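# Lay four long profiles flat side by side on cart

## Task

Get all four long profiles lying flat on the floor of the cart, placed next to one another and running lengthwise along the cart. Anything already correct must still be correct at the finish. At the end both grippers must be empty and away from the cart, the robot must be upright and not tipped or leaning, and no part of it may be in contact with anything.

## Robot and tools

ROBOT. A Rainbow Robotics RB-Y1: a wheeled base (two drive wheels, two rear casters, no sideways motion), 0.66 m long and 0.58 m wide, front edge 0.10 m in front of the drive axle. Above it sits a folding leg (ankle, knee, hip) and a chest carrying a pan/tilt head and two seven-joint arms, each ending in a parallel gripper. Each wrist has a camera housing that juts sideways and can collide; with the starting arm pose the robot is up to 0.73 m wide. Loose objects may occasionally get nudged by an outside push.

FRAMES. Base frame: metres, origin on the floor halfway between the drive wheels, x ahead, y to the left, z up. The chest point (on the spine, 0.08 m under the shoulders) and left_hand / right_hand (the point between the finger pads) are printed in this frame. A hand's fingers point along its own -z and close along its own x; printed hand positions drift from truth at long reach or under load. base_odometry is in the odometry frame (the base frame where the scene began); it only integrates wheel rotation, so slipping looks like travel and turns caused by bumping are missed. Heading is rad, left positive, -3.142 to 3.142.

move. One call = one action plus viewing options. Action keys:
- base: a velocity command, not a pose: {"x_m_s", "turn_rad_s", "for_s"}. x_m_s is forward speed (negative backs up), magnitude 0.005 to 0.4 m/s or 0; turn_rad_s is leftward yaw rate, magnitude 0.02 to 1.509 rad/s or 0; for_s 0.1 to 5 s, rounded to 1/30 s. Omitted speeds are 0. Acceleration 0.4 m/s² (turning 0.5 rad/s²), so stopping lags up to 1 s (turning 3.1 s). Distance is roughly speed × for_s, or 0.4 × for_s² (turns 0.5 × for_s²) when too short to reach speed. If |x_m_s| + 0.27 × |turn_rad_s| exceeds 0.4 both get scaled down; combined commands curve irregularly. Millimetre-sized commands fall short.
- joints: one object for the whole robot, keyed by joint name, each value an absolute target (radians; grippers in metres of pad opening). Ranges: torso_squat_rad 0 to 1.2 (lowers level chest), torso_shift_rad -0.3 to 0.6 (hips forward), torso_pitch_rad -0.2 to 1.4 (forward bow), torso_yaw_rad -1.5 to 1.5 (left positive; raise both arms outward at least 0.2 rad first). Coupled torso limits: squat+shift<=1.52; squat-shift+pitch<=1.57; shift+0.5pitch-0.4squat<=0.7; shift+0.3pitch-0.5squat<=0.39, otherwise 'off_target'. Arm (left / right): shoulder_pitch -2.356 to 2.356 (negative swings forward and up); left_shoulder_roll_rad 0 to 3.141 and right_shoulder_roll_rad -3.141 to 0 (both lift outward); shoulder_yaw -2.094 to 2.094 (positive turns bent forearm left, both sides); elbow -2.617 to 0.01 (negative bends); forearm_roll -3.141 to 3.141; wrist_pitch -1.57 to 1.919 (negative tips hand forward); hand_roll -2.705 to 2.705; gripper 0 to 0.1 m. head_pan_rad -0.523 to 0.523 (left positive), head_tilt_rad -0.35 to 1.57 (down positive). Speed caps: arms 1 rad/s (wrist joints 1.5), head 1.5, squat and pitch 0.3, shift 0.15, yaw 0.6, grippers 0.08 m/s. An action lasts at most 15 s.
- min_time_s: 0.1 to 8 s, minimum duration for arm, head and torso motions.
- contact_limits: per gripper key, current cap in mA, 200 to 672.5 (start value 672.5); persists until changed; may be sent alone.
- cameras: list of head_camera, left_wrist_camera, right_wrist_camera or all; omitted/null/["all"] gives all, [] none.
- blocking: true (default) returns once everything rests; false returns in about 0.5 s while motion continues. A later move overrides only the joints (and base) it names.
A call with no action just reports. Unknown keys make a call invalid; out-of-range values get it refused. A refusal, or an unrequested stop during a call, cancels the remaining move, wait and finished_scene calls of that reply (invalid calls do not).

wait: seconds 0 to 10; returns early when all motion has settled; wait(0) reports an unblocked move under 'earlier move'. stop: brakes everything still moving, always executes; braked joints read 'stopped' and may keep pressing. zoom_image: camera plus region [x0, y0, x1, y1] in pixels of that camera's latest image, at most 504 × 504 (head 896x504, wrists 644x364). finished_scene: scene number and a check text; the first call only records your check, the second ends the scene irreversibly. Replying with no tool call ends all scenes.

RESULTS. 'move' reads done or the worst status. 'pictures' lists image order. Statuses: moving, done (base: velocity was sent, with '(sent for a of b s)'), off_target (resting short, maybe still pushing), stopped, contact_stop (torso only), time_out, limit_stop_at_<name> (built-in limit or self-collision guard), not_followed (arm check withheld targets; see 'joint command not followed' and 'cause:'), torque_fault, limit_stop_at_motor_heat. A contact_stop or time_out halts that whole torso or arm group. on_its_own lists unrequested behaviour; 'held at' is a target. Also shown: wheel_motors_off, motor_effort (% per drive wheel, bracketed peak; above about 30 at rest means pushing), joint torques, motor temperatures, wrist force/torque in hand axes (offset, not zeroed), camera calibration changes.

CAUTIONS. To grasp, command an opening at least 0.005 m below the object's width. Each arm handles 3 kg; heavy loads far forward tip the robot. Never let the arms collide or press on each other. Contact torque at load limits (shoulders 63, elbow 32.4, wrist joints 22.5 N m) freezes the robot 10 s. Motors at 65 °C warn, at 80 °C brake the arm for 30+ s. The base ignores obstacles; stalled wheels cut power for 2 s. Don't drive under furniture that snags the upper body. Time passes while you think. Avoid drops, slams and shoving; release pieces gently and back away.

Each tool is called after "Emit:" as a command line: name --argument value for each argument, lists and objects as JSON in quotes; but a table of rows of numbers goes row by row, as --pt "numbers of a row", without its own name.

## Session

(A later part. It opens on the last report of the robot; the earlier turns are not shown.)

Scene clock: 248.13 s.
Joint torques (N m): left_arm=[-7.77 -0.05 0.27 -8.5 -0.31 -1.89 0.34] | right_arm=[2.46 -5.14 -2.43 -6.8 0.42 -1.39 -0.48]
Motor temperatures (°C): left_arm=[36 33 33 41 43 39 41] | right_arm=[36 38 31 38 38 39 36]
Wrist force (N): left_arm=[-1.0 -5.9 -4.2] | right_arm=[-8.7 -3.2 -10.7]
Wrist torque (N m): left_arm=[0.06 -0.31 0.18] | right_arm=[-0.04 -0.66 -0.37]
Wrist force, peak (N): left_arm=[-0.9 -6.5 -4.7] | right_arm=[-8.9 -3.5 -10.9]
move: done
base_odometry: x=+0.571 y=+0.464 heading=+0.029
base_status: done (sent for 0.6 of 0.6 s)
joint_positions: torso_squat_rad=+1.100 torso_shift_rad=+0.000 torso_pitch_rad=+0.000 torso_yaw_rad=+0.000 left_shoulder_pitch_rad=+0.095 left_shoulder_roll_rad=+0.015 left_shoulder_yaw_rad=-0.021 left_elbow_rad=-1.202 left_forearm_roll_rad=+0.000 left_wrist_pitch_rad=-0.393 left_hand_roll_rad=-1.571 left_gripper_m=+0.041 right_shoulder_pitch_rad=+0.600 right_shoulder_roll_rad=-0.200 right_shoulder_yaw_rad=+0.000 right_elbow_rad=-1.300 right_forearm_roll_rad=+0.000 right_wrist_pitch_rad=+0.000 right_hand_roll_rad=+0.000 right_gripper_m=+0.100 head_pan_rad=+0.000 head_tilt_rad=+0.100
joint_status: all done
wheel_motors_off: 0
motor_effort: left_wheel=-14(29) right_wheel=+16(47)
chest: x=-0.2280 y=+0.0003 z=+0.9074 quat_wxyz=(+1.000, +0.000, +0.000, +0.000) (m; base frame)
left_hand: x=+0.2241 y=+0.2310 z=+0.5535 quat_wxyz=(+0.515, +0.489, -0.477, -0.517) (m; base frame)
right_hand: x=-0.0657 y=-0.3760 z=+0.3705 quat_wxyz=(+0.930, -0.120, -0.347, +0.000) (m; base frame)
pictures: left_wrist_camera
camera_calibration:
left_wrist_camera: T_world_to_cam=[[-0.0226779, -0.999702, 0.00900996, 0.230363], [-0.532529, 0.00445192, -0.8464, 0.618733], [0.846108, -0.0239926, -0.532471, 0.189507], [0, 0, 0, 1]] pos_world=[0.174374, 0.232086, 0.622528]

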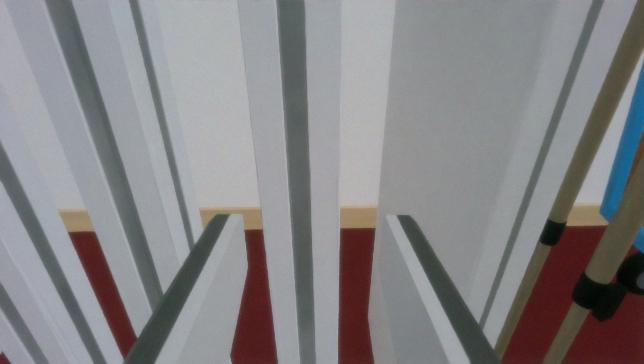

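Emit:
move --joints '{"left_shoulder_yaw_rad":-0.011}' --base '{"x_m_s":0.1,"for_s":0.42}' --cameras '["left_wrist_camera"]'

Scene clock: 252.80 s.
Joint torques (N m): left_arm=[-7.98 0.01 0.24 -8.88 0.01 -1.89 0.76] | right_arm=[2.19 -5.74 -2.56 -6.59 0.25 -1.47 -0.36]
Motor temperatures (°C): left_arm=[36 33 33 41 43 39 41] | right_arm=[36 38 31 38 38 39 36]
Wrist force (N): left_arm=[-0.9 -5.9 -4.2] | right_arm=[-8.9 -3.2 -10.7]
Wrist torque (N m): left_arm=[0.05 -0.27 0.20] | right_arm=[-0.05 -0.67 -0.36]
Wrist force, peak (N): left_arm=[-1.0 -6.0 -4.9] | right_arm=[-9.2 -2.9 -10.8]
move: done
base_odometry: x=+0.614 y=+0.465 heading=+0.028
base_status: done (sent for 0.43 of 0.43 s)
joint_positions: torso_squat_rad=+1.100 torso_shift_rad=+0.000 torso_pitch_rad=+0.000 torso_yaw_rad=+0.000 left_shoulder_pitch_rad=+0.095 left_shoulder_roll_rad=+0.015 left_shoulder_yaw_rad=-0.011 left_elbow_rad=-1.202 left_forearm_roll_rad=+0.000 left_wrist_pitch_rad=-0.393 left_hand_roll_rad=-1.571 left_gripper_m=+0.041 right_shoulder_pitch_rad=+0.600 right_shoulder_roll_rad=-0.200 right_shoulder_yaw_rad=+0.000 right_elbow_rad=-1.300 right_forearm_roll_rad=+0.000 right_wrist_pitch_rad=+0.000 right_hand_roll_rad=+0.000 right_gripper_m=+0.100 head_pan_rad=+0.000 head_tilt_rad=+0.100
joint_status: all done
wheel_motors_off: 0
motor_effort: left_wheel=-14(30) right_wheel=+14(47)
chest: x=-0.2280 y=+0.0003 z=+0.9075 quat_wxyz=(+1.000, +0.000, +0.000, +0.000) (m; base frame)
left_hand: x=+0.2240 y=+0.2358 z=+0.5536 quat_wxyz=(+0.518, +0.492, -0.475, -0.514) (m; base frame)
right_hand: x=-0.0657 y=-0.3760 z=+0.3704 quat_wxyz=(+0.930, -0.120, -0.347, +0.000) (m; base frame)
pictures: left_wrist_camera
camera_calibration:
left_wrist_camera: T_world_to_cam=[[-0.0128527, -0.999884, 0.00812512, 0.233516], [-0.532473, -0.0000337476, -0.846447, 0.619792], [0.846349, -0.0152056, -0.532411, 0.187555], [0, 0, 0, 1]] pos_world=[0.174287, 0.236362, 0.62258]

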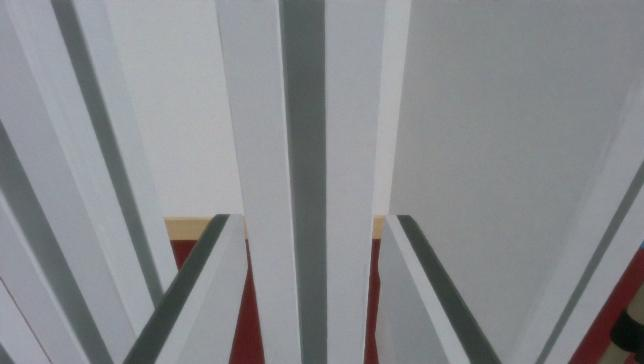

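Emit:
move --joints '{"left_shoulder_yaw_rad":-0.006}' --cameras '[]'

Emit:
move --base '{"x_m_s":0.05,"for_s":0.38}' --cameras '["left_wrist_camera"]'

Scene clock: 256.60 s.
Joint torques (N m): left_arm=[-8.37 0.54 0.65 -8.22 -0.09 -1.79 0.59] | right_arm=[2.48 -5.8 -2.65 -6.82 0.38 -1.55 -0.42]
Motor temperatures (°C): left_arm=[36 33 33 41 43 39 41] | right_arm=[36 38 31 38 38 39 36]
Wrist force (N): left_arm=[-1.1 -5.8 -4.1] | right_arm=[-8.9 -3.3 -11.0]
Wrist torque (N m): left_arm=[0.06 -0.29 0.20] | right_arm=[-0.04 -0.69 -0.37]
Wrist force, peak (N): left_arm=[-1.4 -6.2 -4.4] | right_arm=[-9.1 -3.2 -11.0]
move: done
base_odometry: x=+0.614 y=+0.465 heading=+0.028
base_status: not commanded
joint_positions: torso_squat_rad=+1.100 torso_shift_rad=+0.000 torso_pitch_rad=+0.000 torso_yaw_rad=+0.000 left_shoulder_pitch_rad=+0.095 left_shoulder_roll_rad=+0.015 left_shoulder_yaw_rad=-0.006 left_elbow_rad=-1.202 left_forearm_roll_rad=+0.000 left_wrist_pitch_rad=-0.393 left_hand_roll_rad=-1.571 left_gripper_m=+0.041 right_shoulder_pitch_rad=+0.600 right_shoulder_roll_rad=-0.200 right_shoulder_yaw_rad=+0.000 right_elbow_rad=-1.300 right_forearm_roll_rad=+0.000 right_wrist_pitch_rad=+0.000 right_hand_roll_rad=+0.000 right_gripper_m=+0.100 head_pan_rad=+0.000 head_tilt_rad=+0.100
joint_status: all done
wheel_motors_off: 0
motor_effort: left_wheel=-14(14) right_wheel=+16(17)
chest: x=-0.2280 y=+0.0003 z=+0.9075 quat_wxyz=(+1.000, +0.000, +0.000, +0.000) (m; base frame)
left_hand: x=+0.2239 y=+0.2382 z=+0.5536 quat_wxyz=(+0.519, +0.493, -0.473, -0.513) (m; base frame)
right_hand: x=-0.0657 y=-0.3760 z=+0.3704 quat_wxyz=(+0.930, -0.120, -0.347, +0.000) (m; base frame)
pictures: none
No camera images: "cameras" was empty.

Scene clock: 257.60 s.
Joint torques (N m): left_arm=[-8.37 0.08 0.07 -8.7 -0.11 -1.79 0.71] | right_arm=[2.72 -5.94 -1.68 -6.87 0.15 -1.56 -0.29]
Motor temperatures (°C): left_arm=[36 33 33 41 43 39 41] | right_arm=[36 38 31 38 38 39 36]
Wrist force (N): left_arm=[-1.2 -5.9 -4.2] | right_arm=[-8.8 -3.4 -10.7]
Wrist torque (N m): left_arm=[0.06 -0.32 0.20] | right_arm=[-0.02 -0.68 -0.34]
Wrist force, peak (N): left_arm=[-1.2 -5.9 -5.0] | right_arm=[-8.7 -3.2 -11.2]
move: done
base_odometry: x=+0.633 y=+0.466 heading=+0.027
base_status: done (sent for 0.37 of 0.37 s)
joint_positions: torso_squat_rad=+1.100 torso_shift_rad=+0.000 torso_pitch_rad=+0.000 torso_yaw_rad=+0.000 left_shoulder_pitch_rad=+0.095 left_shoulder_roll_rad=+0.015 left_shoulder_yaw_rad=-0.006 left_elbow_rad=-1.202 left_forearm_roll_rad=+0.000 left_wrist_pitch_rad=-0.393 left_hand_roll_rad=-1.571 left_gripper_m=+0.041 right_shoulder_pitch_rad=+0.600 right_shoulder_roll_rad=-0.200 right_shoulder_yaw_rad=+0.000 right_elbow_rad=-1.300 right_forearm_roll_rad=+0.000 right_wrist_pitch_rad=+0.000 right_hand_roll_rad=+0.000 right_gripper_m=+0.100 head_pan_rad=+0.000 head_tilt_rad=+0.100
joint_status: not commanded
wheel_motors_off: 0
motor_effort: left_wheel=-13(29) right_wheel=+15(46)
chest: x=-0.2280 y=+0.0003 z=+0.9074 quat_wxyz=(+1.000, +0.000, +0.000, +0.000) (m; base frame)
left_hand: x=+0.2239 y=+0.2382 z=+0.5536 quat_wxyz=(+0.519, +0.493, -0.473, -0.513) (m; base frame)
right_hand: x=-0.0658 y=-0.3760 z=+0.3704 quat_wxyz=(+0.930, -0.120, -0.347, +0.000) (m; base frame)
pictures: left_wrist_camera
camera_calibration:
left_wrist_camera: T_world_to_cam=[[-0.00790596, -0.999939, 0.00766897, 0.235104], [-0.532411, -0.00228257, -0.846483, 0.620328], [0.846449, -0.0107753, -0.53236, 0.186564], [0, 0, 0, 1]] pos_world=[0.174212, 0.238516, 0.622613]

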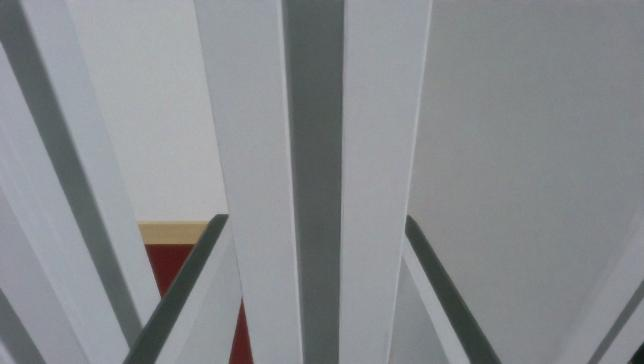

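Emit:
move --joints '{"left_shoulder_yaw_rad":-0.011}' --base '{"x_m_s":0.03,"for_s":0.12}' --cameras '[]'

Emit:
move --joints '{"left_gripper_m":0.015}' --cameras '["left_wrist_camera"]'

Emit:
move --joints '{"torso_squat_rad":1.0}' --min_time_s 1 --cameras '["left_wrist_camera"]'

Scene clock: 262.97 s.
Joint torques (N m): left_arm=[-8.07 0.42 -0.12 -8.81 -0.09 -1.66 0.38] | right_arm=[3.08 -5.4 -1.39 -6.72 0.3 -1.53 -0.37]
Motor temperatures (°C): left_arm=[35 33 33 41 43 39 41] | right_arm=[36 38 31 38 38 39 36]
Wrist force (N): left_arm=[-0.6 -5.9 -4.5] | right_arm=[-8.9 -3.1 -10.5]
Wrist torque (N m): left_arm=[0.09 -0.25 0.21] | right_arm=[-0.06 -0.69 -0.36]
Wrist force, peak (N): left_arm=[-0.6 -6.2 -4.5] | right_arm=[-9.0 -3.1 -11.1]
move: done
base_odometry: x=+0.637 y=+0.466 heading=+0.027
base_status: done (sent for 0.13 of 0.13 s)
joint_positions: torso_squat_rad=+1.100 torso_shift_rad=+0.000 torso_pitch_rad=+0.000 torso_yaw_rad=+0.000 left_shoulder_pitch_rad=+0.095 left_shoulder_roll_rad=+0.015 left_shoulder_yaw_rad=-0.011 left_elbow_rad=-1.202 left_forearm_roll_rad=+0.000 left_wrist_pitch_rad=-0.393 left_hand_roll_rad=-1.571 left_gripper_m=+0.041 right_shoulder_pitch_rad=+0.600 right_shoulder_roll_rad=-0.200 right_shoulder_yaw_rad=+0.000 right_elbow_rad=-1.300 right_forearm_roll_rad=+0.000 right_wrist_pitch_rad=+0.000 right_hand_roll_rad=+0.000 right_gripper_m=+0.100 head_pan_rad=+0.000 head_tilt_rad=+0.100
joint_status: all done
wheel_motors_off: 0
motor_effort: left_wheel=-9(26) right_wheel=+12(39)
chest: x=-0.2280 y=+0.0003 z=+0.9074 quat_wxyz=(+1.000, +0.000, +0.000, +0.000) (m; base frame)
left_hand: x=+0.2240 y=+0.2358 z=+0.5536 quat_wxyz=(+0.518, +0.492, -0.475, -0.514) (m; base frame)
right_hand: x=-0.0657 y=-0.3760 z=+0.3705 quat_wxyz=(+0.930, -0.120, -0.347, +0.000) (m; base frame)
pictures: none
No camera images: "cameras" was empty.

Scene clock: 263.73 s.
Joint torques (N m): left_arm=[-7.85 0.32 -0.29 -8.5 -0.23 -1.74 -0.39] | right_arm=[2.67 -5.58 -2.16 -6.74 0.24 -1.52 -0.61]
Motor temperatures (°C): left_arm=[35 33 33 41 43 39 41] | right_arm=[36 38 31 38 38 39 36]
Wrist force (N): left_arm=[0.5 -5.5 -4.3] | right_arm=[-8.8 -3.1 -10.5]
Wrist torque (N m): left_arm=[0.20 -0.33 1.08] | right_arm=[-0.06 -0.66 -0.37]
Wrist force, peak (N): left_arm=[1.0 -6.6 -4.5] | right_arm=[-9.0 -3.2 -10.9]
move: off_target
base_odometry: x=+0.637 y=+0.466 heading=+0.027
base_status: not commanded
joint_positions: torso_squat_rad=+1.100 torso_shift_rad=+0.000 torso_pitch_rad=+0.000 torso_yaw_rad=+0.000 left_shoulder_pitch_rad=+0.095 left_shoulder_roll_rad=+0.015 left_shoulder_yaw_rad=-0.011 left_elbow_rad=-1.202 left_forearm_roll_rad=+0.000 left_wrist_pitch_rad=-0.393 left_hand_roll_rad=-1.571 left_gripper_m=+0.031 right_shoulder_pitch_rad=+0.600 right_shoulder_roll_rad=-0.200 right_shoulder_yaw_rad=+0.000 right_elbow_rad=-1.300 right_forearm_roll_rad=+0.000 right_wrist_pitch_rad=+0.000 right_hand_roll_rad=+0.000 right_gripper_m=+0.100 head_pan_rad=+0.000 head_tilt_rad=+0.100
joint_status: left_gripper_m off_target (ended at +0.031, target +0.015)
wheel_motors_off: 0
motor_effort: left_wheel=-10(10) right_wheel=+12(12)
chest: x=-0.2280 y=+0.0003 z=+0.9074 quat_wxyz=(+1.000, +0.000, +0.000, +0.000) (m; base frame)
left_hand: x=+0.2240 y=+0.2358 z=+0.5536 quat_wxyz=(+0.518, +0.492, -0.475, -0.514) (m; base frame)
right_hand: x=-0.0657 y=-0.3760 z=+0.3705 quat_wxyz=(+0.930, -0.120, -0.347, +0.000) (m; base frame)
pictures: left_wrist_camera
camera_calibration:
left_wrist_camera: T_world_to_cam=[[-0.012755, -0.999882, 0.00852316, 0.233242], [-0.532441, -0.00042333, -0.846467, 0.619883], [0.846371, -0.0153348, -0.532373, 0.187579], [0, 0, 0, 1]] pos_world=[0.174264, 0.236353, 0.622584]

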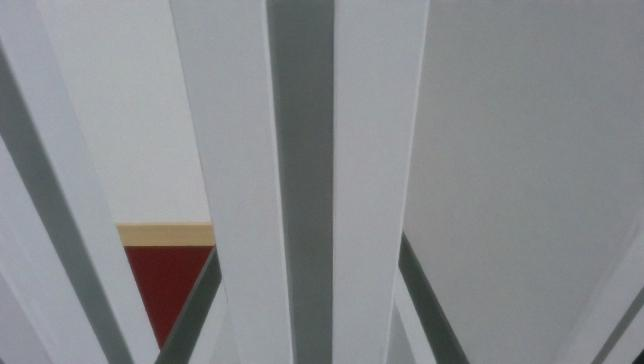

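Scene clock: 265.07 s.
Joint torques (N m): left_arm=[-12.08 0.31 0.03 -12.32 0.11 -4.18 0.16] | right_arm=[2.54 -5.51 -1.85 -6.72 0.35 -1.6 -0.4]
Motor temperatures (°C): left_arm=[36 33 33 41 43 39 41] | right_arm=[36 38 31 38 38 39 36]
Wrist force (N): left_arm=[-0.1 -14.8 -4.9] | right_arm=[-9.0 -3.3 -10.9]
Wrist torque (N m): left_arm=[-0.05 -0.20 0.20] | right_arm=[0.00 -0.72 -0.35]
Wrist force, peak (N): left_arm=[-1.2 -16.1 -4.1] | right_arm=[-9.3 -3.2 -10.9]
move: done
base_odometry: x=+0.637 y=+0.466 heading=+0.027
base_status: not commanded
joint_positions: torso_squat_rad=+1.000 torso_shift_rad=+0.000 torso_pitch_rad=+0.000 torso_yaw_rad=+0.000 left_shoulder_pitch_rad=+0.096 left_shoulder_roll_rad=+0.015 left_shoulder_yaw_rad=-0.011 left_elbow_rad=-1.201 left_forearm_roll_rad=+0.000 left_wrist_pitch_rad=-0.392 left_hand_roll_rad=-1.571 left_gripper_m=+0.031 right_shoulder_pitch_rad=+0.600 right_shoulder_roll_rad=-0.200 right_shoulder_yaw_rad=+0.000 right_elbow_rad=-1.300 right_forearm_roll_rad=+0.000 right_wrist_pitch_rad=+0.000 right_hand_roll_rad=+0.000 right_gripper_m=+0.100 head_pan_rad=+0.000 head_tilt_rad=+0.100
joint_status: all done
wheel_motors_off: 0
motor_effort: left_wheel=-11(11) right_wheel=+13(15)
chest: x=-0.2278 y=+0.0003 z=+0.9681 quat_wxyz=(+1.000, +0.000, +0.000, +0.000) (m; base frame)
left_hand: x=+0.2235 y=+0.2359 z=+0.6131 quat_wxyz=(+0.518, +0.491, -0.474, -0.515) (m; base frame)
right_hand: x=-0.0658 y=-0.3760 z=+0.4311 quat_wxyz=(+0.930, -0.120, -0.347, +0.000) (m; base frame)
pictures: left_wrist_camera
camera_calibration:
left_wrist_camera: T_world_to_cam=[[-0.0124218, -0.999888, 0.00839177, 0.232902], [-0.534859, -0.000446719, -0.844941, 0.669605], [0.84485, -0.0149841, -0.534793, 0.221458], [0, 0, 0, 1]] pos_world=[0.173938, 0.236493, 0.682257]

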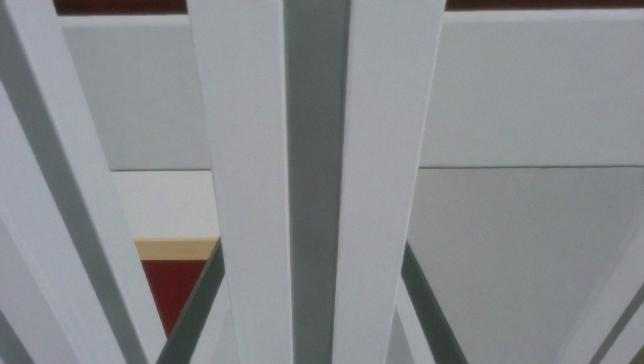

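Emit:
move --base '{"x_m_s":-0.25,"for_s":2.3}' --cameras '[]'

Emit:
move --base '{"turn_rad_s":-0.85,"for_s":1.89}' --cameras '[]'

Emit:
move --base '{"x_m_s":0.4,"for_s":3.01}' --cameras '["left_wrist_camera"]'

Scene clock: 272.67 s.
Joint torques (N m): left_arm=[-12.97 0.46 0.38 -12.34 0.18 -3.86 0.23] | right_arm=[1.98 -5.85 -2.41 -6.84 0.32 -1.52 -0.31]
Motor temperatures (°C): left_arm=[36 33 33 42 43 39 41] | right_arm=[36 38 31 38 38 39 36]
Wrist force (N): left_arm=[0.0 -14.6 -4.6] | right_arm=[-8.7 -3.1 -10.8]
Wrist torque (N m): left_arm=[0.26 -0.19 0.18] | right_arm=[-0.03 -0.69 -0.35]
Wrist force, peak (N): left_arm=[-0.7 -15.6 -5.6] | right_arm=[-9.2 -3.4 -11.1]
move: done
base_odometry: x=+0.062 y=+0.451 heading=+0.026
base_status: done (sent for 2.3 of 2.3 s)
joint_positions: torso_squat_rad=+1.000 torso_shift_rad=+0.000 torso_pitch_rad=+0.000 torso_yaw_rad=+0.000 left_shoulder_pitch_rad=+0.096 left_shoulder_roll_rad=+0.015 left_shoulder_yaw_rad=-0.011 left_elbow_rad=-1.201 left_forearm_roll_rad=+0.000 left_wrist_pitch_rad=-0.392 left_hand_roll_rad=-1.571 left_gripper_m=+0.031 right_shoulder_pitch_rad=+0.600 right_shoulder_roll_rad=-0.200 right_shoulder_yaw_rad=+0.000 right_elbow_rad=-1.300 right_forearm_roll_rad=+0.000 right_wrist_pitch_rad=+0.000 right_hand_roll_rad=+0.000 right_gripper_m=+0.100 head_pan_rad=+0.000 head_tilt_rad=+0.100
joint_status: not commanded
wheel_motors_off: 0
motor_effort: left_wheel=-18(37) right_wheel=+23(51)
chest: x=-0.2279 y=+0.0003 z=+0.9681 quat_wxyz=(+1.000, +0.000, +0.000, +0.000) (m; base frame)
left_hand: x=+0.2234 y=+0.2359 z=+0.6131 quat_wxyz=(+0.518, +0.491, -0.474, -0.515) (m; base frame)
right_hand: x=-0.0658 y=-0.3760 z=+0.4311 quat_wxyz=(+0.930, -0.120, -0.347, +0.000) (m; base frame)
pictures: none
No camera images: "cameras" was empty.

Scene clock: 276.60 s.
Joint torques (N m): left_arm=[-12.56 0.76 -0.12 -12.8 0.03 -3.76 0.19] | right_arm=[1.97 -5.73 -2.06 -6.53 0.38 -1.46 -0.6]
Motor temperatures (°C): left_arm=[36 33 33 42 43 40 41] | right_arm=[36 38 31 38 38 39 36]
Wrist force (N): left_arm=[-0.3 -14.9 -4.9] | right_arm=[-8.9 -3.2 -11.0]
Wrist torque (N m): left_arm=[0.01 -0.23 0.18] | right_arm=[-0.03 -0.70 -0.36]
Wrist force, peak (N): left_arm=[-0.9 -15.3 -5.4] | right_arm=[-9.2 -3.3 -11.1]
move: done
base_odometry: x=+0.062 y=+0.451 heading=-1.588
base_status: done (sent for 1.9 of 1.9 s)
joint_positions: torso_squat_rad=+1.000 torso_shift_rad=+0.000 torso_pitch_rad=+0.000 torso_yaw_rad=+0.000 left_shoulder_pitch_rad=+0.096 left_shoulder_roll_rad=+0.015 left_shoulder_yaw_rad=-0.011 left_elbow_rad=-1.201 left_forearm_roll_rad=+0.000 left_wrist_pitch_rad=-0.392 left_hand_roll_rad=-1.571 left_gripper_m=+0.031 right_shoulder_pitch_rad=+0.600 right_shoulder_roll_rad=-0.200 right_shoulder_yaw_rad=+0.000 right_elbow_rad=-1.300 right_forearm_roll_rad=+0.000 right_wrist_pitch_rad=+0.000 right_hand_roll_rad=+0.000 right_gripper_m=+0.100 head_pan_rad=+0.000 head_tilt_rad=+0.100
joint_status: not commanded
wheel_motors_off: 0
motor_effort: left_wheel=+16(53) right_wheel=+4(48)
chest: x=-0.2279 y=+0.0003 z=+0.9681 quat_wxyz=(+1.000, +0.000, +0.000, +0.000) (m; base frame)
left_hand: x=+0.2234 y=+0.2359 z=+0.6131 quat_wxyz=(+0.518, +0.491, -0.474, -0.515) (m; base frame)
right_hand: x=-0.0658 y=-0.3760 z=+0.4311 quat_wxyz=(+0.930, -0.120, -0.347, +0.000) (m; base frame)
pictures: none
No camera images: "cameras" was empty.

Scene clock: 281.07 s.
Joint torques (N m): left_arm=[-12.25 0.65 0.04 -12.19 -0.15 -4.13 0.13] | right_arm=[2.73 -5.36 -2 -6.39 0.39 -1.49 -0.45]
Motor temperatures (°C): left_arm=[36 33 33 42 43 40 41] | right_arm=[35 38 31 38 38 39 36]
Wrist force (N): left_arm=[-0.5 -15.5 -5.2] | right_arm=[-8.8 -3.3 -11.0]
Wrist torque (N m): left_arm=[-0.23 -0.26 0.21] | right_arm=[-0.02 -0.70 -0.35]
Wrist force, peak (N): left_arm=[-0.3 -15.4 -5.6] | right_arm=[-9.3 -3.5 -11.0]
move: done
base_odometry: x=+0.040 y=-0.749 heading=-1.589
base_status: done (sent for 3 of 3 s)
joint_positions: torso_squat_rad=+1.000 torso_shift_rad=+0.000 torso_pitch_rad=+0.000 torso_yaw_rad=+0.000 left_shoulder_pitch_rad=+0.096 left_shoulder_roll_rad=+0.015 left_shoulder_yaw_rad=-0.011 left_elbow_rad=-1.201 left_forearm_roll_rad=+0.000 left_wrist_pitch_rad=-0.392 left_hand_roll_rad=-1.571 left_gripper_m=+0.031 right_shoulder_pitch_rad=+0.600 right_shoulder_roll_rad=-0.200 right_shoulder_yaw_rad=+0.000 right_elbow_rad=-1.300 right_forearm_roll_rad=+0.000 right_wrist_pitch_rad=+0.000 right_hand_roll_rad=+0.000 right_gripper_m=+0.100 head_pan_rad=+0.000 head_tilt_rad=+0.100
joint_status: not commanded
wheel_motors_off: 0
motor_effort: left_wheel=-9(50) right_wheel=+11(49)
chest: x=-0.2279 y=+0.0003 z=+0.9682 quat_wxyz=(+1.000, +0.000, +0.000, +0.000) (m; base frame)
left_hand: x=+0.2234 y=+0.2359 z=+0.6132 quat_wxyz=(+0.518, +0.491, -0.474, -0.515) (m; base frame)
right_hand: x=-0.0657 y=-0.3760 z=+0.4311 quat_wxyz=(+0.930, -0.120, -0.347, +0.000) (m; base frame)
pictures: left_wrist_camera
camera_calibration:
left_wrist_camera: T_world_to_cam=[[-0.0124245, -0.999887, 0.0084163, 0.232884], [-0.534753, -0.000467871, -0.845008, 0.669684], [0.844917, -0.0149994, -0.534687, 0.22142], [0, 0, 0, 1]] pos_world=[0.173927, 0.236492, 0.682319]

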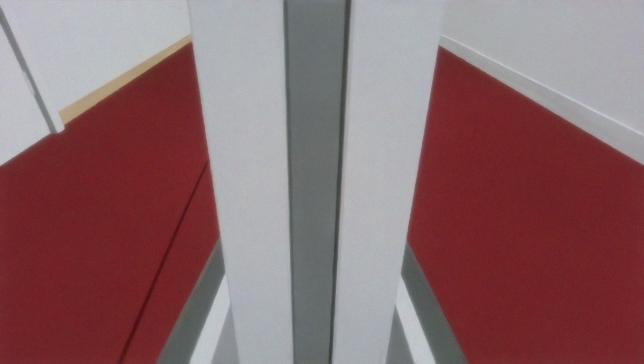

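Emit:
move --base '{"turn_rad_s":0.85,"for_s":1.863}' --joints '{"torso_squat_rad":0.35}' --cameras '[]'

Emit:
move --joints '{"left_hand_roll_rad":0}' --min_time_s 2 --cameras '[]'

Emit:
move --joints '{"torso_pitch_rad":0.6,"left_shoulder_pitch_rad":-0.361,"left_shoulder_roll_rad":0.436,"left_shoulder_yaw_rad":0,"left_elbow_rad":-1.846,"left_forearm_roll_rad":0,"left_wrist_pitch_rad":0.566,"left_hand_roll_rad":0.433}' --cameras '["head_camera"]'

Scene clock: 290.93 s.
Joint torques (N m): left_arm=[-12.1 1.02 -0.78 -12.65 -0.27 -4.13 -0.04] | right_arm=[2.34 -5.61 -2.02 -6.72 0.28 -1.59 -0.61]
Motor temperatures (°C): left_arm=[36 33 33 43 43 40 41] | right_arm=[35 38 31 38 38 39 36]
Wrist force (N): left_arm=[-0.7 -14.7 -4.6] | right_arm=[-8.8 -3.2 -10.9]
Wrist torque (N m): left_arm=[0.04 -0.27 0.20] | right_arm=[-0.07 -0.69 -0.37]
Wrist force, peak (N): left_arm=[0.0 -15.9 -5.2] | right_arm=[-9.3 -3.0 -11.4]
move: done
base_odometry: x=+0.040 y=-0.749 heading=-0.003
base_status: done (sent for 1.87 of 1.87 s)
joint_positions: torso_squat_rad=+0.350 torso_shift_rad=+0.000 torso_pitch_rad=+0.000 torso_yaw_rad=+0.000 left_shoulder_pitch_rad=+0.096 left_shoulder_roll_rad=+0.015 left_shoulder_yaw_rad=-0.011 left_elbow_rad=-1.201 left_forearm_roll_rad=+0.000 left_wrist_pitch_rad=-0.392 left_hand_roll_rad=-1.571 left_gripper_m=+0.031 right_shoulder_pitch_rad=+0.600 right_shoulder_roll_rad=-0.200 right_shoulder_yaw_rad=+0.000 right_elbow_rad=-1.300 right_forearm_roll_rad=+0.000 right_wrist_pitch_rad=+0.000 right_hand_roll_rad=+0.000 right_gripper_m=+0.100 head_pan_rad=+0.000 head_tilt_rad=+0.100
joint_status: all done
wheel_motors_off: 0
motor_effort: left_wheel=+5(46) right_wheel=+18(47)
chest: x=-0.2278 y=+0.0004 z=+1.2475 quat_wxyz=(+1.000, +0.000, +0.000, +0.000) (m; base frame)
left_hand: x=+0.2235 y=+0.2360 z=+0.8925 quat_wxyz=(+0.518, +0.491, -0.474, -0.515) (m; base frame)
right_hand: x=-0.0658 y=-0.3759 z=+0.7105 quat_wxyz=(+0.930, -0.120, -0.347, +0.000) (m; base frame)
pictures: none
No camera images: "cameras" was empty.

Scene clock: 293.23 s.
Joint torques (N m): left_arm=[-11.56 0.25 -0.5 -12.56 -0.15 -3.95 -0.29] | right_arm=[2.61 -5.5 -2.52 -6.86 0.15 -1.52 -0.54]
Motor temperatures (°C): left_arm=[36 33 33 43 43 40 41] | right_arm=[35 38 31 38 38 39 36]
Wrist force (N): left_arm=[-16.0 -0.3 -4.1] | right_arm=[-8.9 -3.2 -10.7]
Wrist torque (N m): left_arm=[-0.24 -0.47 0.20] | right_arm=[-0.07 -0.70 -0.38]
Wrist force, peak (N): left_arm=[-16.2 -0.1 -4.2] | right_arm=[-8.8 -3.3 -11.2]
move: done
base_odometry: x=+0.040 y=-0.749 heading=-0.003
base_status: not commanded
joint_positions: torso_squat_rad=+0.350 torso_shift_rad=+0.000 torso_pitch_rad=+0.000 torso_yaw_rad=+0.000 left_shoulder_pitch_rad=+0.096 left_shoulder_roll_rad=+0.015 left_shoulder_yaw_rad=-0.011 left_elbow_rad=-1.201 left_forearm_roll_rad=+0.000 left_wrist_pitch_rad=-0.392 left_hand_roll_rad=+0.000 left_gripper_m=+0.031 right_shoulder_pitch_rad=+0.600 right_shoulder_roll_rad=-0.200 right_shoulder_yaw_rad=+0.000 right_elbow_rad=-1.300 right_forearm_roll_rad=+0.000 right_wrist_pitch_rad=+0.000 right_hand_roll_rad=+0.000 right_gripper_m=+0.100 head_pan_rad=+0.000 head_tilt_rad=+0.100
joint_status: all done
wheel_motors_off: 0
motor_effort: left_wheel=+5(6) right_wheel=+17(20)
chest: x=-0.2278 y=+0.0004 z=+1.2475 quat_wxyz=(+1.000, +0.000, +0.000, +0.000) (m; base frame)
left_hand: x=+0.2235 y=+0.2360 z=+0.8925 quat_wxyz=(+0.731, +0.012, -0.682, +0.003) (m; base frame)
right_hand: x=-0.0658 y=-0.3759 z=+0.7105 quat_wxyz=(+0.930, -0.120, -0.347, +0.000) (m; base frame)
pictures: none
No camera images: "cameras" was empty.

Scene clock: 296.03 s.
Joint torques (N m): left_arm=[-11.2 5.89 4.65 -12.74 -0.69 -3.29 0.12] | right_arm=[15.87 -5.08 -2.39 -0.33 0.12 -0.31 -0.67]
Motor temperatures (°C): left_arm=[36 33 33 43 43 40 41] | right_arm=[35 38 31 38 38 39 36]
Wrist force (N): left_arm=[-13.8 0.1 -11.1] | right_arm=[-5.5 -3.4 -12.4]
Wrist torque (N m): left_arm=[-0.13 -0.47 0.34] | right_arm=[-0.02 -0.47 -0.34]
Wrist force, peak (N): left_arm=[-20.3 -1.7 -0.9] | right_arm=[-8.2 -3.5 -11.6]
move: done
base_odometry: x=+0.040 y=-0.749 heading=-0.003
base_status: not commanded
joint_positions: torso_squat_rad=+0.350 torso_shift_rad=+0.000 torso_pitch_rad=+0.600 torso_yaw_rad=+0.000 left_shoulder_pitch_rad=-0.360 left_shoulder_roll_rad=+0.436 left_shoulder_yaw_rad=+0.000 left_elbow_rad=-1.845 left_forearm_roll_rad=+0.000 left_wrist_pitch_rad=+0.566 left_hand_roll_rad=+0.433 left_gripper_m=+0.031 right_shoulder_pitch_rad=+0.600 right_shoulder_roll_rad=-0.200 right_shoulder_yaw_rad=+0.000 right_elbow_rad=-1.300 right_forearm_roll_rad=+0.000 right_wrist_pitch_rad=+0.000 right_hand_roll_rad=+0.000 right_gripper_m=+0.100 head_pan_rad=+0.000 head_tilt_rad=+0.100
joint_status: all done
wheel_motors_off: 0
motor_effort: left_wheel=+5(11) right_wheel=+21(22)
chest: x=-0.0531 y=+0.0004 z=+1.1934 quat_wxyz=(+0.955, +0.000, +0.296, +0.000) (m; base frame)
left_hand: x=+0.4208 y=+0.2804 z=+0.8579 quat_wxyz=(+0.867, -0.001, -0.498, +0.001) (m; base frame)
right_hand: x=-0.2226 y=-0.3759 z=+0.6587 quat_wxyz=(+0.991, -0.115, -0.057, +0.035) (m; base frame)
pictures: head_camera
camera_calibration:
head_camera: T_world_to_cam=[[-0.0588072, -0.998242, 0.00734444, 0.000758235], [-0.605949, 0.0298482, -0.794943, 1.17411], [0.793327, -0.0511988, -0.606639, 0.695841], [0, 0, 0, 1]] pos_world=[0.159465, 0.00133804, 1.35547]

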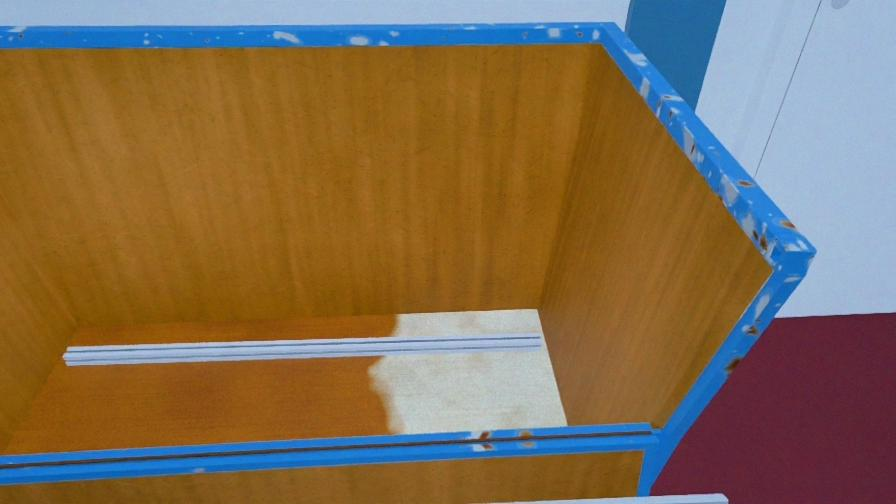

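Emit:
move --base '{"turn_rad_s":0.04,"for_s":0.3}' --cameras '[]'

Emit:
move --base '{"x_m_s":0.25,"for_s":1.945}' --cameras '[]'

Emit:
move --joints '{"torso_squat_rad":0.8,"torso_shift_rad":0.35,"torso_pitch_rad":1.1,"left_shoulder_pitch_rad":-0.716,"left_shoulder_roll_rad":0.637,"left_elbow_rad":-1.951,"left_forearm_roll_rad":0.272,"left_wrist_pitch_rad":1.194,"left_hand_roll_rad":0.444}' --min_time_s 3.5 --cameras '["head_camera"]'

Emit:
move --joints '{"left_shoulder_pitch_rad":-1.164,"left_shoulder_roll_rad":0.551,"left_elbow_rad":-1.304,"left_forearm_roll_rad":0.366,"left_wrist_pitch_rad":1.36,"left_hand_roll_rad":0.225}' --min_time_s 2 --cameras '["head_camera"]'

Scene clock: 304.13 s.
Joint torques (N m): left_arm=[-10.46 6.19 4.38 -12.72 -0.68 -3.17 0.12] | right_arm=[15.68 -5.3 -2.51 -0.42 0.04 -0.16 -0.36]
Motor temperatures (°C): left_arm=[36 33 33 43 43 40 41] | right_arm=[36 38 31 38 38 39 36]
Wrist force (N): left_arm=[-13.9 0.3 -11.5] | right_arm=[-5.4 -3.3 -12.3]
Wrist torque (N m): left_arm=[-0.31 -0.50 0.29] | right_arm=[-0.03 -0.48 -0.35]
Wrist force, peak (N): left_arm=[-14.0 0.6 -11.5] | right_arm=[-5.6 -3.4 -12.6]
move: done
base_odometry: x=+0.040 y=-0.749 heading=+0.009
base_status: done (sent for 0.3 of 0.3 s)
joint_positions: torso_squat_rad=+0.350 torso_shift_rad=+0.000 torso_pitch_rad=+0.600 torso_yaw_rad=+0.000 left_shoulder_pitch_rad=-0.360 left_shoulder_roll_rad=+0.436 left_shoulder_yaw_rad=+0.000 left_elbow_rad=-1.845 left_forearm_roll_rad=+0.000 left_wrist_pitch_rad=+0.566 left_hand_roll_rad=+0.433 left_gripper_m=+0.031 right_shoulder_pitch_rad=+0.600 right_shoulder_roll_rad=-0.200 right_shoulder_yaw_rad=+0.000 right_elbow_rad=-1.300 right_forearm_roll_rad=+0.000 right_wrist_pitch_rad=+0.000 right_hand_roll_rad=+0.000 right_gripper_m=+0.100 head_pan_rad=+0.000 head_tilt_rad=+0.100
joint_status: not commanded
wheel_motors_off: 0
motor_effort: left_wheel=+3(13) right_wheel=+14(39)
chest: x=-0.0531 y=+0.0004 z=+1.1934 quat_wxyz=(+0.955, +0.000, +0.296, +0.000) (m; base frame)
left_hand: x=+0.4208 y=+0.2804 z=+0.8580 quat_wxyz=(+0.867, -0.001, -0.498, +0.001) (m; base frame)
right_hand: x=-0.2227 y=-0.3759 z=+0.6587 quat_wxyz=(+0.991, -0.115, -0.057, +0.035) (m; base frame)
pictures: none
No camera images: "cameras" was empty.

Scene clock: 307.13 s.
Joint torques (N m): left_arm=[-9.6 6.02 4.53 -12.66 -0.82 -3.15 0.02] | right_arm=[15.44 -5.64 -2.32 -0.18 0.03 -0.25 -0.5]
Motor temperatures (°C): left_arm=[36 33 33 43 43 40 41] | right_arm=[36 38 31 38 38 39 36]
Wrist force (N): left_arm=[-13.7 0.1 -11.0] | right_arm=[-5.4 -3.3 -12.3]
Wrist torque (N m): left_arm=[-0.22 -0.45 0.29] | right_arm=[-0.05 -0.48 -0.34]
Wrist force, peak (N): left_arm=[-13.9 0.6 -12.2] | right_arm=[-5.8 -3.2 -12.6]
move: done
base_odometry: x=+0.523 y=-0.745 heading=+0.010
base_status: done (sent for 1.93 of 1.93 s)
joint_positions: torso_squat_rad=+0.350 torso_shift_rad=+0.000 torso_pitch_rad=+0.601 torso_yaw_rad=+0.000 left_shoulder_pitch_rad=-0.360 left_shoulder_roll_rad=+0.436 left_shoulder_yaw_rad=+0.000 left_elbow_rad=-1.845 left_forearm_roll_rad=+0.000 left_wrist_pitch_rad=+0.566 left_hand_roll_rad=+0.433 left_gripper_m=+0.031 right_shoulder_pitch_rad=+0.600 right_shoulder_roll_rad=-0.200 right_shoulder_yaw_rad=+0.000 right_elbow_rad=-1.300 right_forearm_roll_rad=+0.000 right_wrist_pitch_rad=+0.000 right_hand_roll_rad=+0.000 right_gripper_m=+0.100 head_pan_rad=+0.000 head_tilt_rad=+0.100
joint_status: not commanded
wheel_motors_off: 0
motor_effort: left_wheel=+3(43) right_wheel=-11(51)
chest: x=-0.0530 y=+0.0004 z=+1.1934 quat_wxyz=(+0.955, +0.000, +0.296, +0.000) (m; base frame)
left_hand: x=+0.4209 y=+0.2804 z=+0.8580 quat_wxyz=(+0.867, -0.001, -0.498, +0.001) (m; base frame)
right_hand: x=-0.2226 y=-0.3759 z=+0.6587 quat_wxyz=(+0.991, -0.115, -0.057, +0.035) (m; base frame)
pictures: none
No camera images: "cameras" was empty.

Scene clock: 310.97 s.
Joint torques (N m): left_arm=[-6.08 7.95 5.33 -10.79 -0.44 -1.32 0.47] | right_arm=[22.73 -3.6 -1.4 4.87 -0.04 0.75 -0.45]
Motor temperatures (°C): left_arm=[36 33 33 43 43 40 41] | right_arm=[36 38 31 38 38 39 36]
Wrist force (N): left_arm=[-6.3 0.0 -18.6] | right_arm=[-2.3 -3.3 -11.8]
Wrist torque (N m): left_arm=[-0.29 -0.40 0.29] | right_arm=[0.00 -0.33 -0.31]
Wrist force, peak (N): left_arm=[-7.2 -0.5 -18.7] | right_arm=[-5.4 -3.4 -12.6]
move: done
base_odometry: x=+0.523 y=-0.745 heading=+0.010
base_status: not commanded
joint_positions: torso_squat_rad=+0.800 torso_shift_rad=+0.350 torso_pitch_rad=+1.101 torso_yaw_rad=+0.000 left_shoulder_pitch_rad=-0.715 left_shoulder_roll_rad=+0.636 left_shoulder_yaw_rad=+0.000 left_elbow_rad=-1.950 left_forearm_roll_rad=+0.272 left_wrist_pitch_rad=+1.194 left_hand_roll_rad=+0.444 left_gripper_m=+0.031 right_shoulder_pitch_rad=+0.600 right_shoulder_roll_rad=-0.200 right_shoulder_yaw_rad=+0.000 right_elbow_rad=-1.300 right_forearm_roll_rad=+0.000 right_wrist_pitch_rad=+0.000 right_hand_roll_rad=+0.000 right_gripper_m=+0.100 head_pan_rad=+0.000 head_tilt_rad=+0.100
joint_status: all done
wheel_motors_off: 0
motor_effort: left_wheel=+4(7) right_wheel=-5(11)
chest: x=+0.2152 y=+0.0003 z=+0.8788 quat_wxyz=(+0.852, +0.000, +0.523, +0.000) (m; base frame)
left_hand: x=+0.5652 y=+0.2652 z=+0.4145 quat_wxyz=(+0.985, +0.000, -0.172, +0.001) (m; base frame)
right_hand: x=-0.1901 y=-0.3760 z=+0.4910 quat_wxyz=(+0.974, -0.103, +0.190, +0.063) (m; base frame)
pictures: head_camera
camera_calibration:
head_camera: T_world_to_cam=[[-0.0481641, -0.998237, 0.0346993, -0.00752703], [-0.912944, 0.0299016, -0.406988, 0.81174], [0.405233, -0.0512807, -0.912774, 0.644752], [0, 0, 0, 1]] pos_world=[0.479436, 0.00127721, 0.919143]

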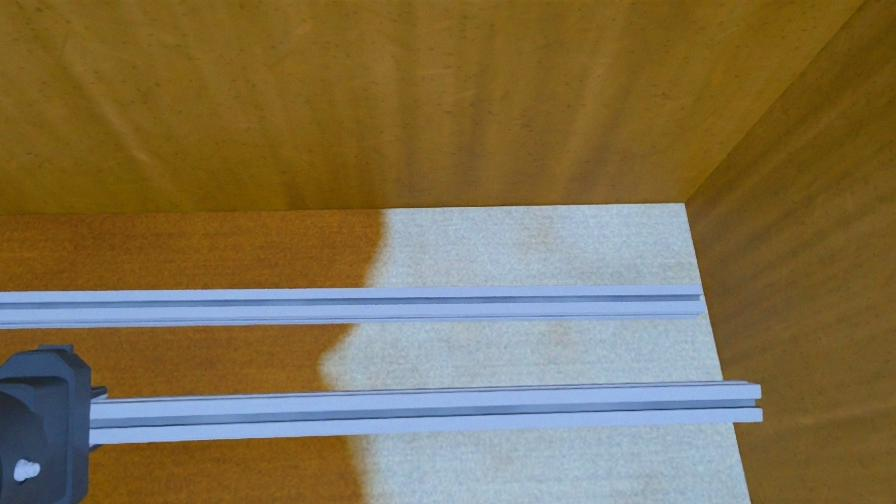

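Scene clock: 313.27 s.
Joint torques (N m): left_arm=[-13.33 7.25 3.74 -8.52 0.15 0.19 0.11] | right_arm=[22.24 -3.86 -1.92 5.06 0.14 0.71 -0.61]
Motor temperatures (°C): left_arm=[36 33 33 43 43 40 41] | right_arm=[36 38 31 38 38 39 36]
Wrist force (N): left_arm=[-0.5 0.3 -19.1] | right_arm=[-2.4 -3.6 -12.1]
Wrist torque (N m): left_arm=[-0.51 -0.16 0.20] | right_arm=[0.02 -0.33 -0.30]
Wrist force, peak (N): left_arm=[-1.8 -0.1 -19.9] | right_arm=[-2.2 -3.5 -12.2]
move: done
base_odometry: x=+0.523 y=-0.745 heading=+0.010
base_status: not commanded
joint_positions: torso_squat_rad=+0.800 torso_shift_rad=+0.350 torso_pitch_rad=+1.100 torso_yaw_rad=+0.000 left_shoulder_pitch_rad=-1.163 left_shoulder_roll_rad=+0.551 left_shoulder_yaw_rad=+0.000 left_elbow_rad=-1.304 left_forearm_roll_rad=+0.366 left_wrist_pitch_rad=+1.360 left_hand_roll_rad=+0.225 left_gripper_m=+0.031 right_shoulder_pitch_rad=+0.600 right_shoulder_roll_rad=-0.200 right_shoulder_yaw_rad=+0.000 right_elbow_rad=-1.300 right_forearm_roll_rad=+0.000 right_wrist_pitch_rad=+0.000 right_hand_roll_rad=+0.000 right_gripper_m=+0.100 head_pan_rad=+0.000 head_tilt_rad=+0.100
joint_status: all done
wheel_motors_off: 0
motor_effort: left_wheel=+4(5) right_wheel=-5(7)
chest: x=+0.2152 y=+0.0003 z=+0.8788 quat_wxyz=(+0.852, +0.000, +0.523, +0.000) (m; base frame)
left_hand: x=+0.5954 y=+0.2556 z=+0.3448 quat_wxyz=(+1.000, +0.000, +0.001, +0.000) (m; base frame)
right_hand: x=-0.1901 y=-0.3760 z=+0.4910 quat_wxyz=(+0.974, -0.103, +0.190, +0.063) (m; base frame)
pictures: head_camera
camera_calibration:
head_camera: T_world_to_cam=[[-0.048175, -0.998235, 0.0347188, -0.0075422], [-0.912939, 0.0299031, -0.407, 0.811745], [0.405244, -0.0513034, -0.912768, 0.644748], [0, 0, 0, 1]] pos_world=[0.47943, 0.0012752, 0.919147]

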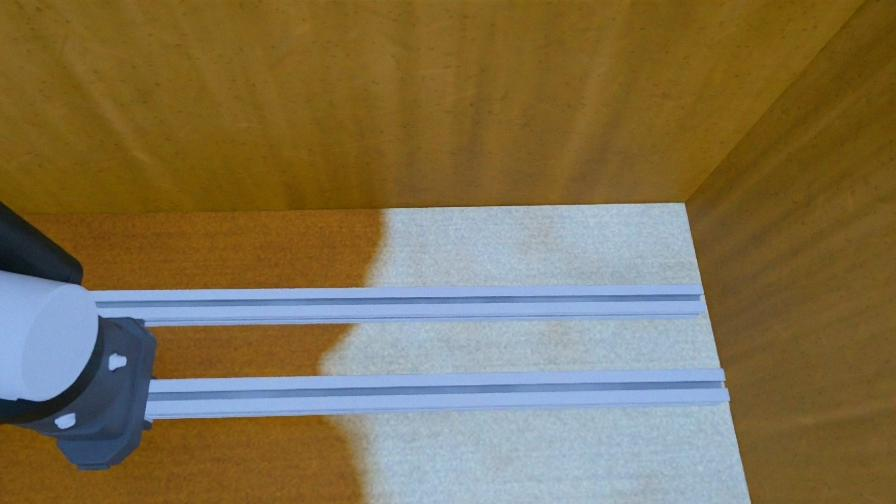

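Emit:
move --joints '{"left_shoulder_pitch_rad":-1.234,"left_shoulder_roll_rad":0.508,"left_elbow_rad":-1.055,"left_forearm_roll_rad":0.348,"left_wrist_pitch_rad":1.192,"left_hand_roll_rad":0.162}' --min_time_s 2 --cameras '["head_camera"]'

Scene clock: 320.07 s.
Joint torques (N m): left_arm=[-13.06 5.84 3.06 -8.04 -0.41 -0.29 -0.26] | right_arm=[22.34 -3.79 -2.2 4.96 0.08 0.68 -0.55]
Motor temperatures (°C): left_arm=[36 33 33 43 43 40 41] | right_arm=[37 38 31 38 38 39 36]
Wrist force (N): left_arm=[-1.3 0.3 -17.5] | right_arm=[-2.4 -3.5 -12.3]
Wrist torque (N m): left_arm=[-0.33 -0.27 0.23] | right_arm=[0.01 -0.35 -0.30]
Wrist force, peak (N): left_arm=[-0.5 0.6 -19.7] | right_arm=[-2.4 -3.5 -12.3]
move: done
base_odometry: x=+0.523 y=-0.745 heading=+0.010
base_status: not commanded
joint_positions: torso_squat_rad=+0.800 torso_shift_rad=+0.350 torso_pitch_rad=+1.100 torso_yaw_rad=+0.000 left_shoulder_pitch_rad=-1.233 left_shoulder_roll_rad=+0.508 left_shoulder_yaw_rad=+0.000 left_elbow_rad=-1.055 left_forearm_roll_rad=+0.348 left_wrist_pitch_rad=+1.192 left_hand_roll_rad=+0.162 left_gripper_m=+0.031 right_shoulder_pitch_rad=+0.600 right_shoulder_roll_rad=-0.200 right_shoulder_yaw_rad=+0.000 right_elbow_rad=-1.300 right_forearm_roll_rad=+0.000 right_wrist_pitch_rad=+0.000 right_hand_roll_rad=+0.000 right_gripper_m=+0.100 head_pan_rad=+0.000 head_tilt_rad=+0.100
joint_status: all done
wheel_motors_off: 0
motor_effort: left_wheel=+5(5) right_wheel=-4(8)
chest: x=+0.2152 y=+0.0003 z=+0.8788 quat_wxyz=(+0.852, +0.000, +0.523, +0.000) (m; base frame)
left_hand: x=+0.5935 y=+0.2535 z=+0.3040 quat_wxyz=(+1.000, -0.004, +0.003, +0.001) (m; base frame)
right_hand: x=-0.1901 y=-0.3760 z=+0.4910 quat_wxyz=(+0.974, -0.103, +0.190, +0.063) (m; base frame)
pictures: head_camera
camera_calibration:
head_camera: T_world_to_cam=[[-0.0481751, -0.998235, 0.034719, -0.00754238], [-0.912939, 0.029903, -0.407, 0.811745], [0.405244, -0.0513036, -0.912768, 0.644748], [0, 0, 0, 1]] pos_world=[0.47943, 0.0012752, 0.919147]

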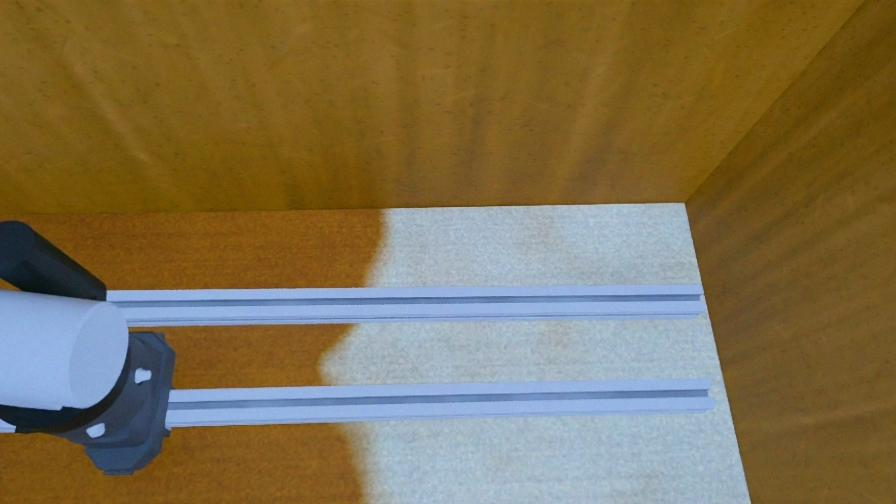

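Emit:
move --joints '{"left_shoulder_pitch_rad":-1.237,"left_shoulder_roll_rad":0.499,"left_elbow_rad":-1.048,"left_forearm_roll_rad":0.336,"left_wrist_pitch_rad":1.187,"left_hand_roll_rad":0.166}' --min_time_s 1 --cameras '["head_camera"]'

Scene clock: 325.13 s.
Joint torques (N m): left_arm=[-12.78 0.57 2.04 -6.03 0.54 -1.88 0.7] | right_arm=[21.65 -3.53 -1.75 4.72 -0.09 0.87 -0.43]
Motor temperatures (°C): left_arm=[36 33 33 42 43 39 41] | right_arm=[37 38 31 38 38 39 36]
Wrist force (N): left_arm=[-9.3 7.2 6.9] | right_arm=[-2.3 -3.5 -11.8]
Wrist torque (N m): left_arm=[-0.98 -0.51 0.04] | right_arm=[0.01 -0.34 -0.31]
Wrist force, peak (N): left_arm=[-0.9 -0.1 -17.9] | right_arm=[-2.4 -3.7 -12.2]
move: done
base_odometry: x=+0.523 y=-0.745 heading=+0.010
base_status: not commanded
joint_positions: torso_squat_rad=+0.800 torso_shift_rad=+0.350 torso_pitch_rad=+1.100 torso_yaw_rad=+0.000 left_shoulder_pitch_rad=-1.236 left_shoulder_roll_rad=+0.500 left_shoulder_yaw_rad=+0.000 left_elbow_rad=-1.048 left_forearm_roll_rad=+0.336 left_wrist_pitch_rad=+1.187 left_hand_roll_rad=+0.166 left_gripper_m=+0.031 right_shoulder_pitch_rad=+0.600 right_shoulder_roll_rad=-0.200 right_shoulder_yaw_rad=+0.000 right_elbow_rad=-1.300 right_forearm_roll_rad=+0.000 right_wrist_pitch_rad=+0.000 right_hand_roll_rad=+0.000 right_gripper_m=+0.100 head_pan_rad=+0.000 head_tilt_rad=+0.100
joint_status: all done
wheel_motors_off: 0
motor_effort: left_wheel=+4(5) right_wheel=-4(7)
chest: x=+0.2149 y=+0.0003 z=+0.8790 quat_wxyz=(+0.853, +0.000, +0.523, +0.000) (m; base frame)
left_hand: x=+0.5935 y=+0.2517 z=+0.3030 quat_wxyz=(+1.000, -0.002, +0.002, +0.001) (m; base frame)
right_hand: x=-0.1900 y=-0.3759 z=+0.4908 quat_wxyz=(+0.974, -0.103, +0.190, +0.063) (m; base frame)
pictures: head_camera
camera_calibration:
head_camera: T_world_to_cam=[[-0.0481053, -0.998246, 0.0345068, -0.00739009], [-0.912676, 0.0298924, -0.40759, 0.812049], [0.405843, -0.0511008, -0.912513, 0.644681], [0, 0, 0, 1]] pos_world=[0.479143, 0.00129247, 0.919517]

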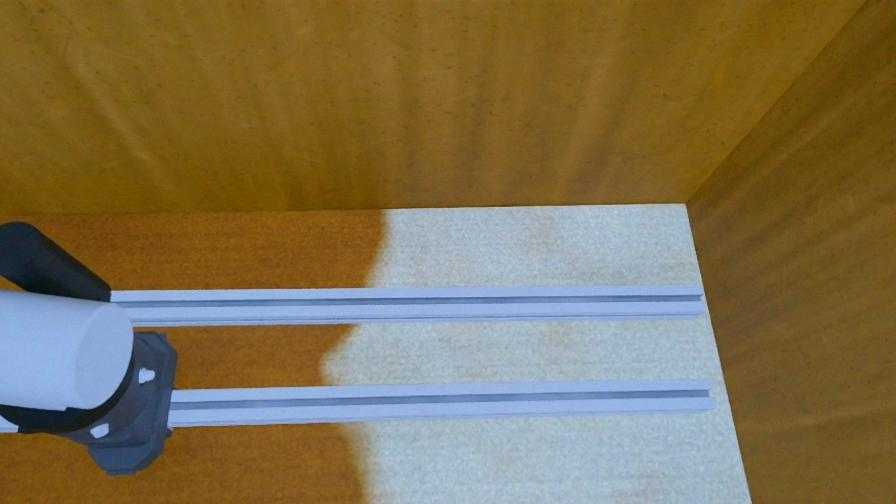

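Emit:
move --joints '{"head_pan_rad":0.5}' --cameras '["head_camera"]'

Scene clock: 328.10 s.
Joint torques (N m): left_arm=[-12.56 0.88 1.63 -5.97 0 -1.91 0.65] | right_arm=[21.59 -3.7 -1.5 4.98 0.12 0.69 -0.66]
Motor temperatures (°C): left_arm=[36 33 33 42 43 39 41] | right_arm=[37 38 31 38 38 39 36]
Wrist force (N): left_arm=[-9.1 7.5 7.1] | right_arm=[-2.3 -3.3 -12.2]
Wrist torque (N m): left_arm=[-0.99 -0.51 0.04] | right_arm=[0.00 -0.33 -0.29]
Wrist force, peak (N): left_arm=[-9.3 7.4 7.5] | right_arm=[-2.5 -3.6 -12.2]
move: done
base_odometry: x=+0.523 y=-0.745 heading=+0.010
base_status: not commanded
joint_positions: torso_squat_rad=+0.800 torso_shift_rad=+0.350 torso_pitch_rad=+1.100 torso_yaw_rad=+0.000 left_shoulder_pitch_rad=-1.236 left_shoulder_roll_rad=+0.500 left_shoulder_yaw_rad=+0.000 left_elbow_rad=-1.048 left_forearm_roll_rad=+0.336 left_wrist_pitch_rad=+1.187 left_hand_roll_rad=+0.166 left_gripper_m=+0.031 right_shoulder_pitch_rad=+0.600 right_shoulder_roll_rad=-0.200 right_shoulder_yaw_rad=+0.000 right_elbow_rad=-1.300 right_forearm_roll_rad=+0.000 right_wrist_pitch_rad=+0.000 right_hand_roll_rad=+0.000 right_gripper_m=+0.100 head_pan_rad=+0.500 head_tilt_rad=+0.100
joint_status: all done
wheel_motors_off: 0
motor_effort: left_wheel=+4(5) right_wheel=-4(7)
chest: x=+0.2149 y=+0.0003 z=+0.8790 quat_wxyz=(+0.853, +0.000, +0.523, +0.000) (m; base frame)
left_hand: x=+0.5935 y=+0.2517 z=+0.3030 quat_wxyz=(+1.000, -0.002, +0.002, +0.001) (m; base frame)
right_hand: x=-0.1900 y=-0.3759 z=+0.4908 quat_wxyz=(+0.974, -0.103, +0.190, +0.063) (m; base frame)
pictures: head_camera
camera_calibration:
head_camera: T_world_to_cam=[[0.171852, -0.901296, -0.397659, 0.314528], [-0.91651, 0.00173425, -0.400008, 0.806404], [0.361215, 0.433201, -0.825749, 0.579989], [0, 0, 0, 1]] pos_world=[0.475524, 0.030833, 0.926568]

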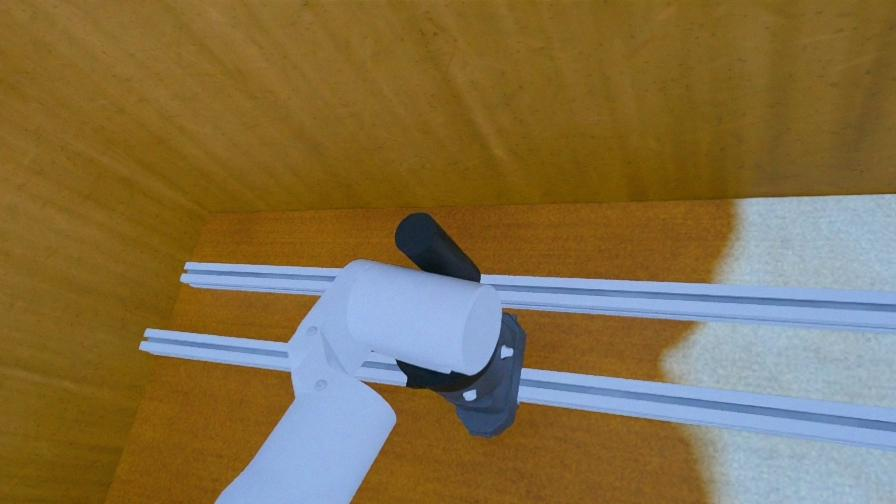

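Emit:
zoom_image --camera "head_camera" --region '[60, 180, 360, 380]'

Scaled by 1.680 from the camera's 896x504 image, which has a finer 1280x720 frame.

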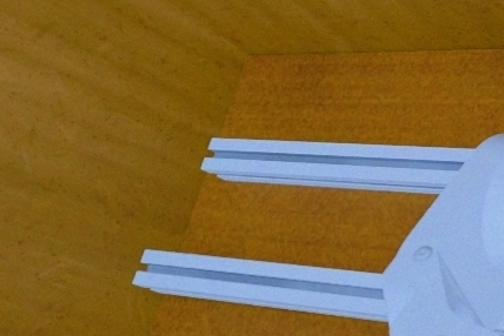

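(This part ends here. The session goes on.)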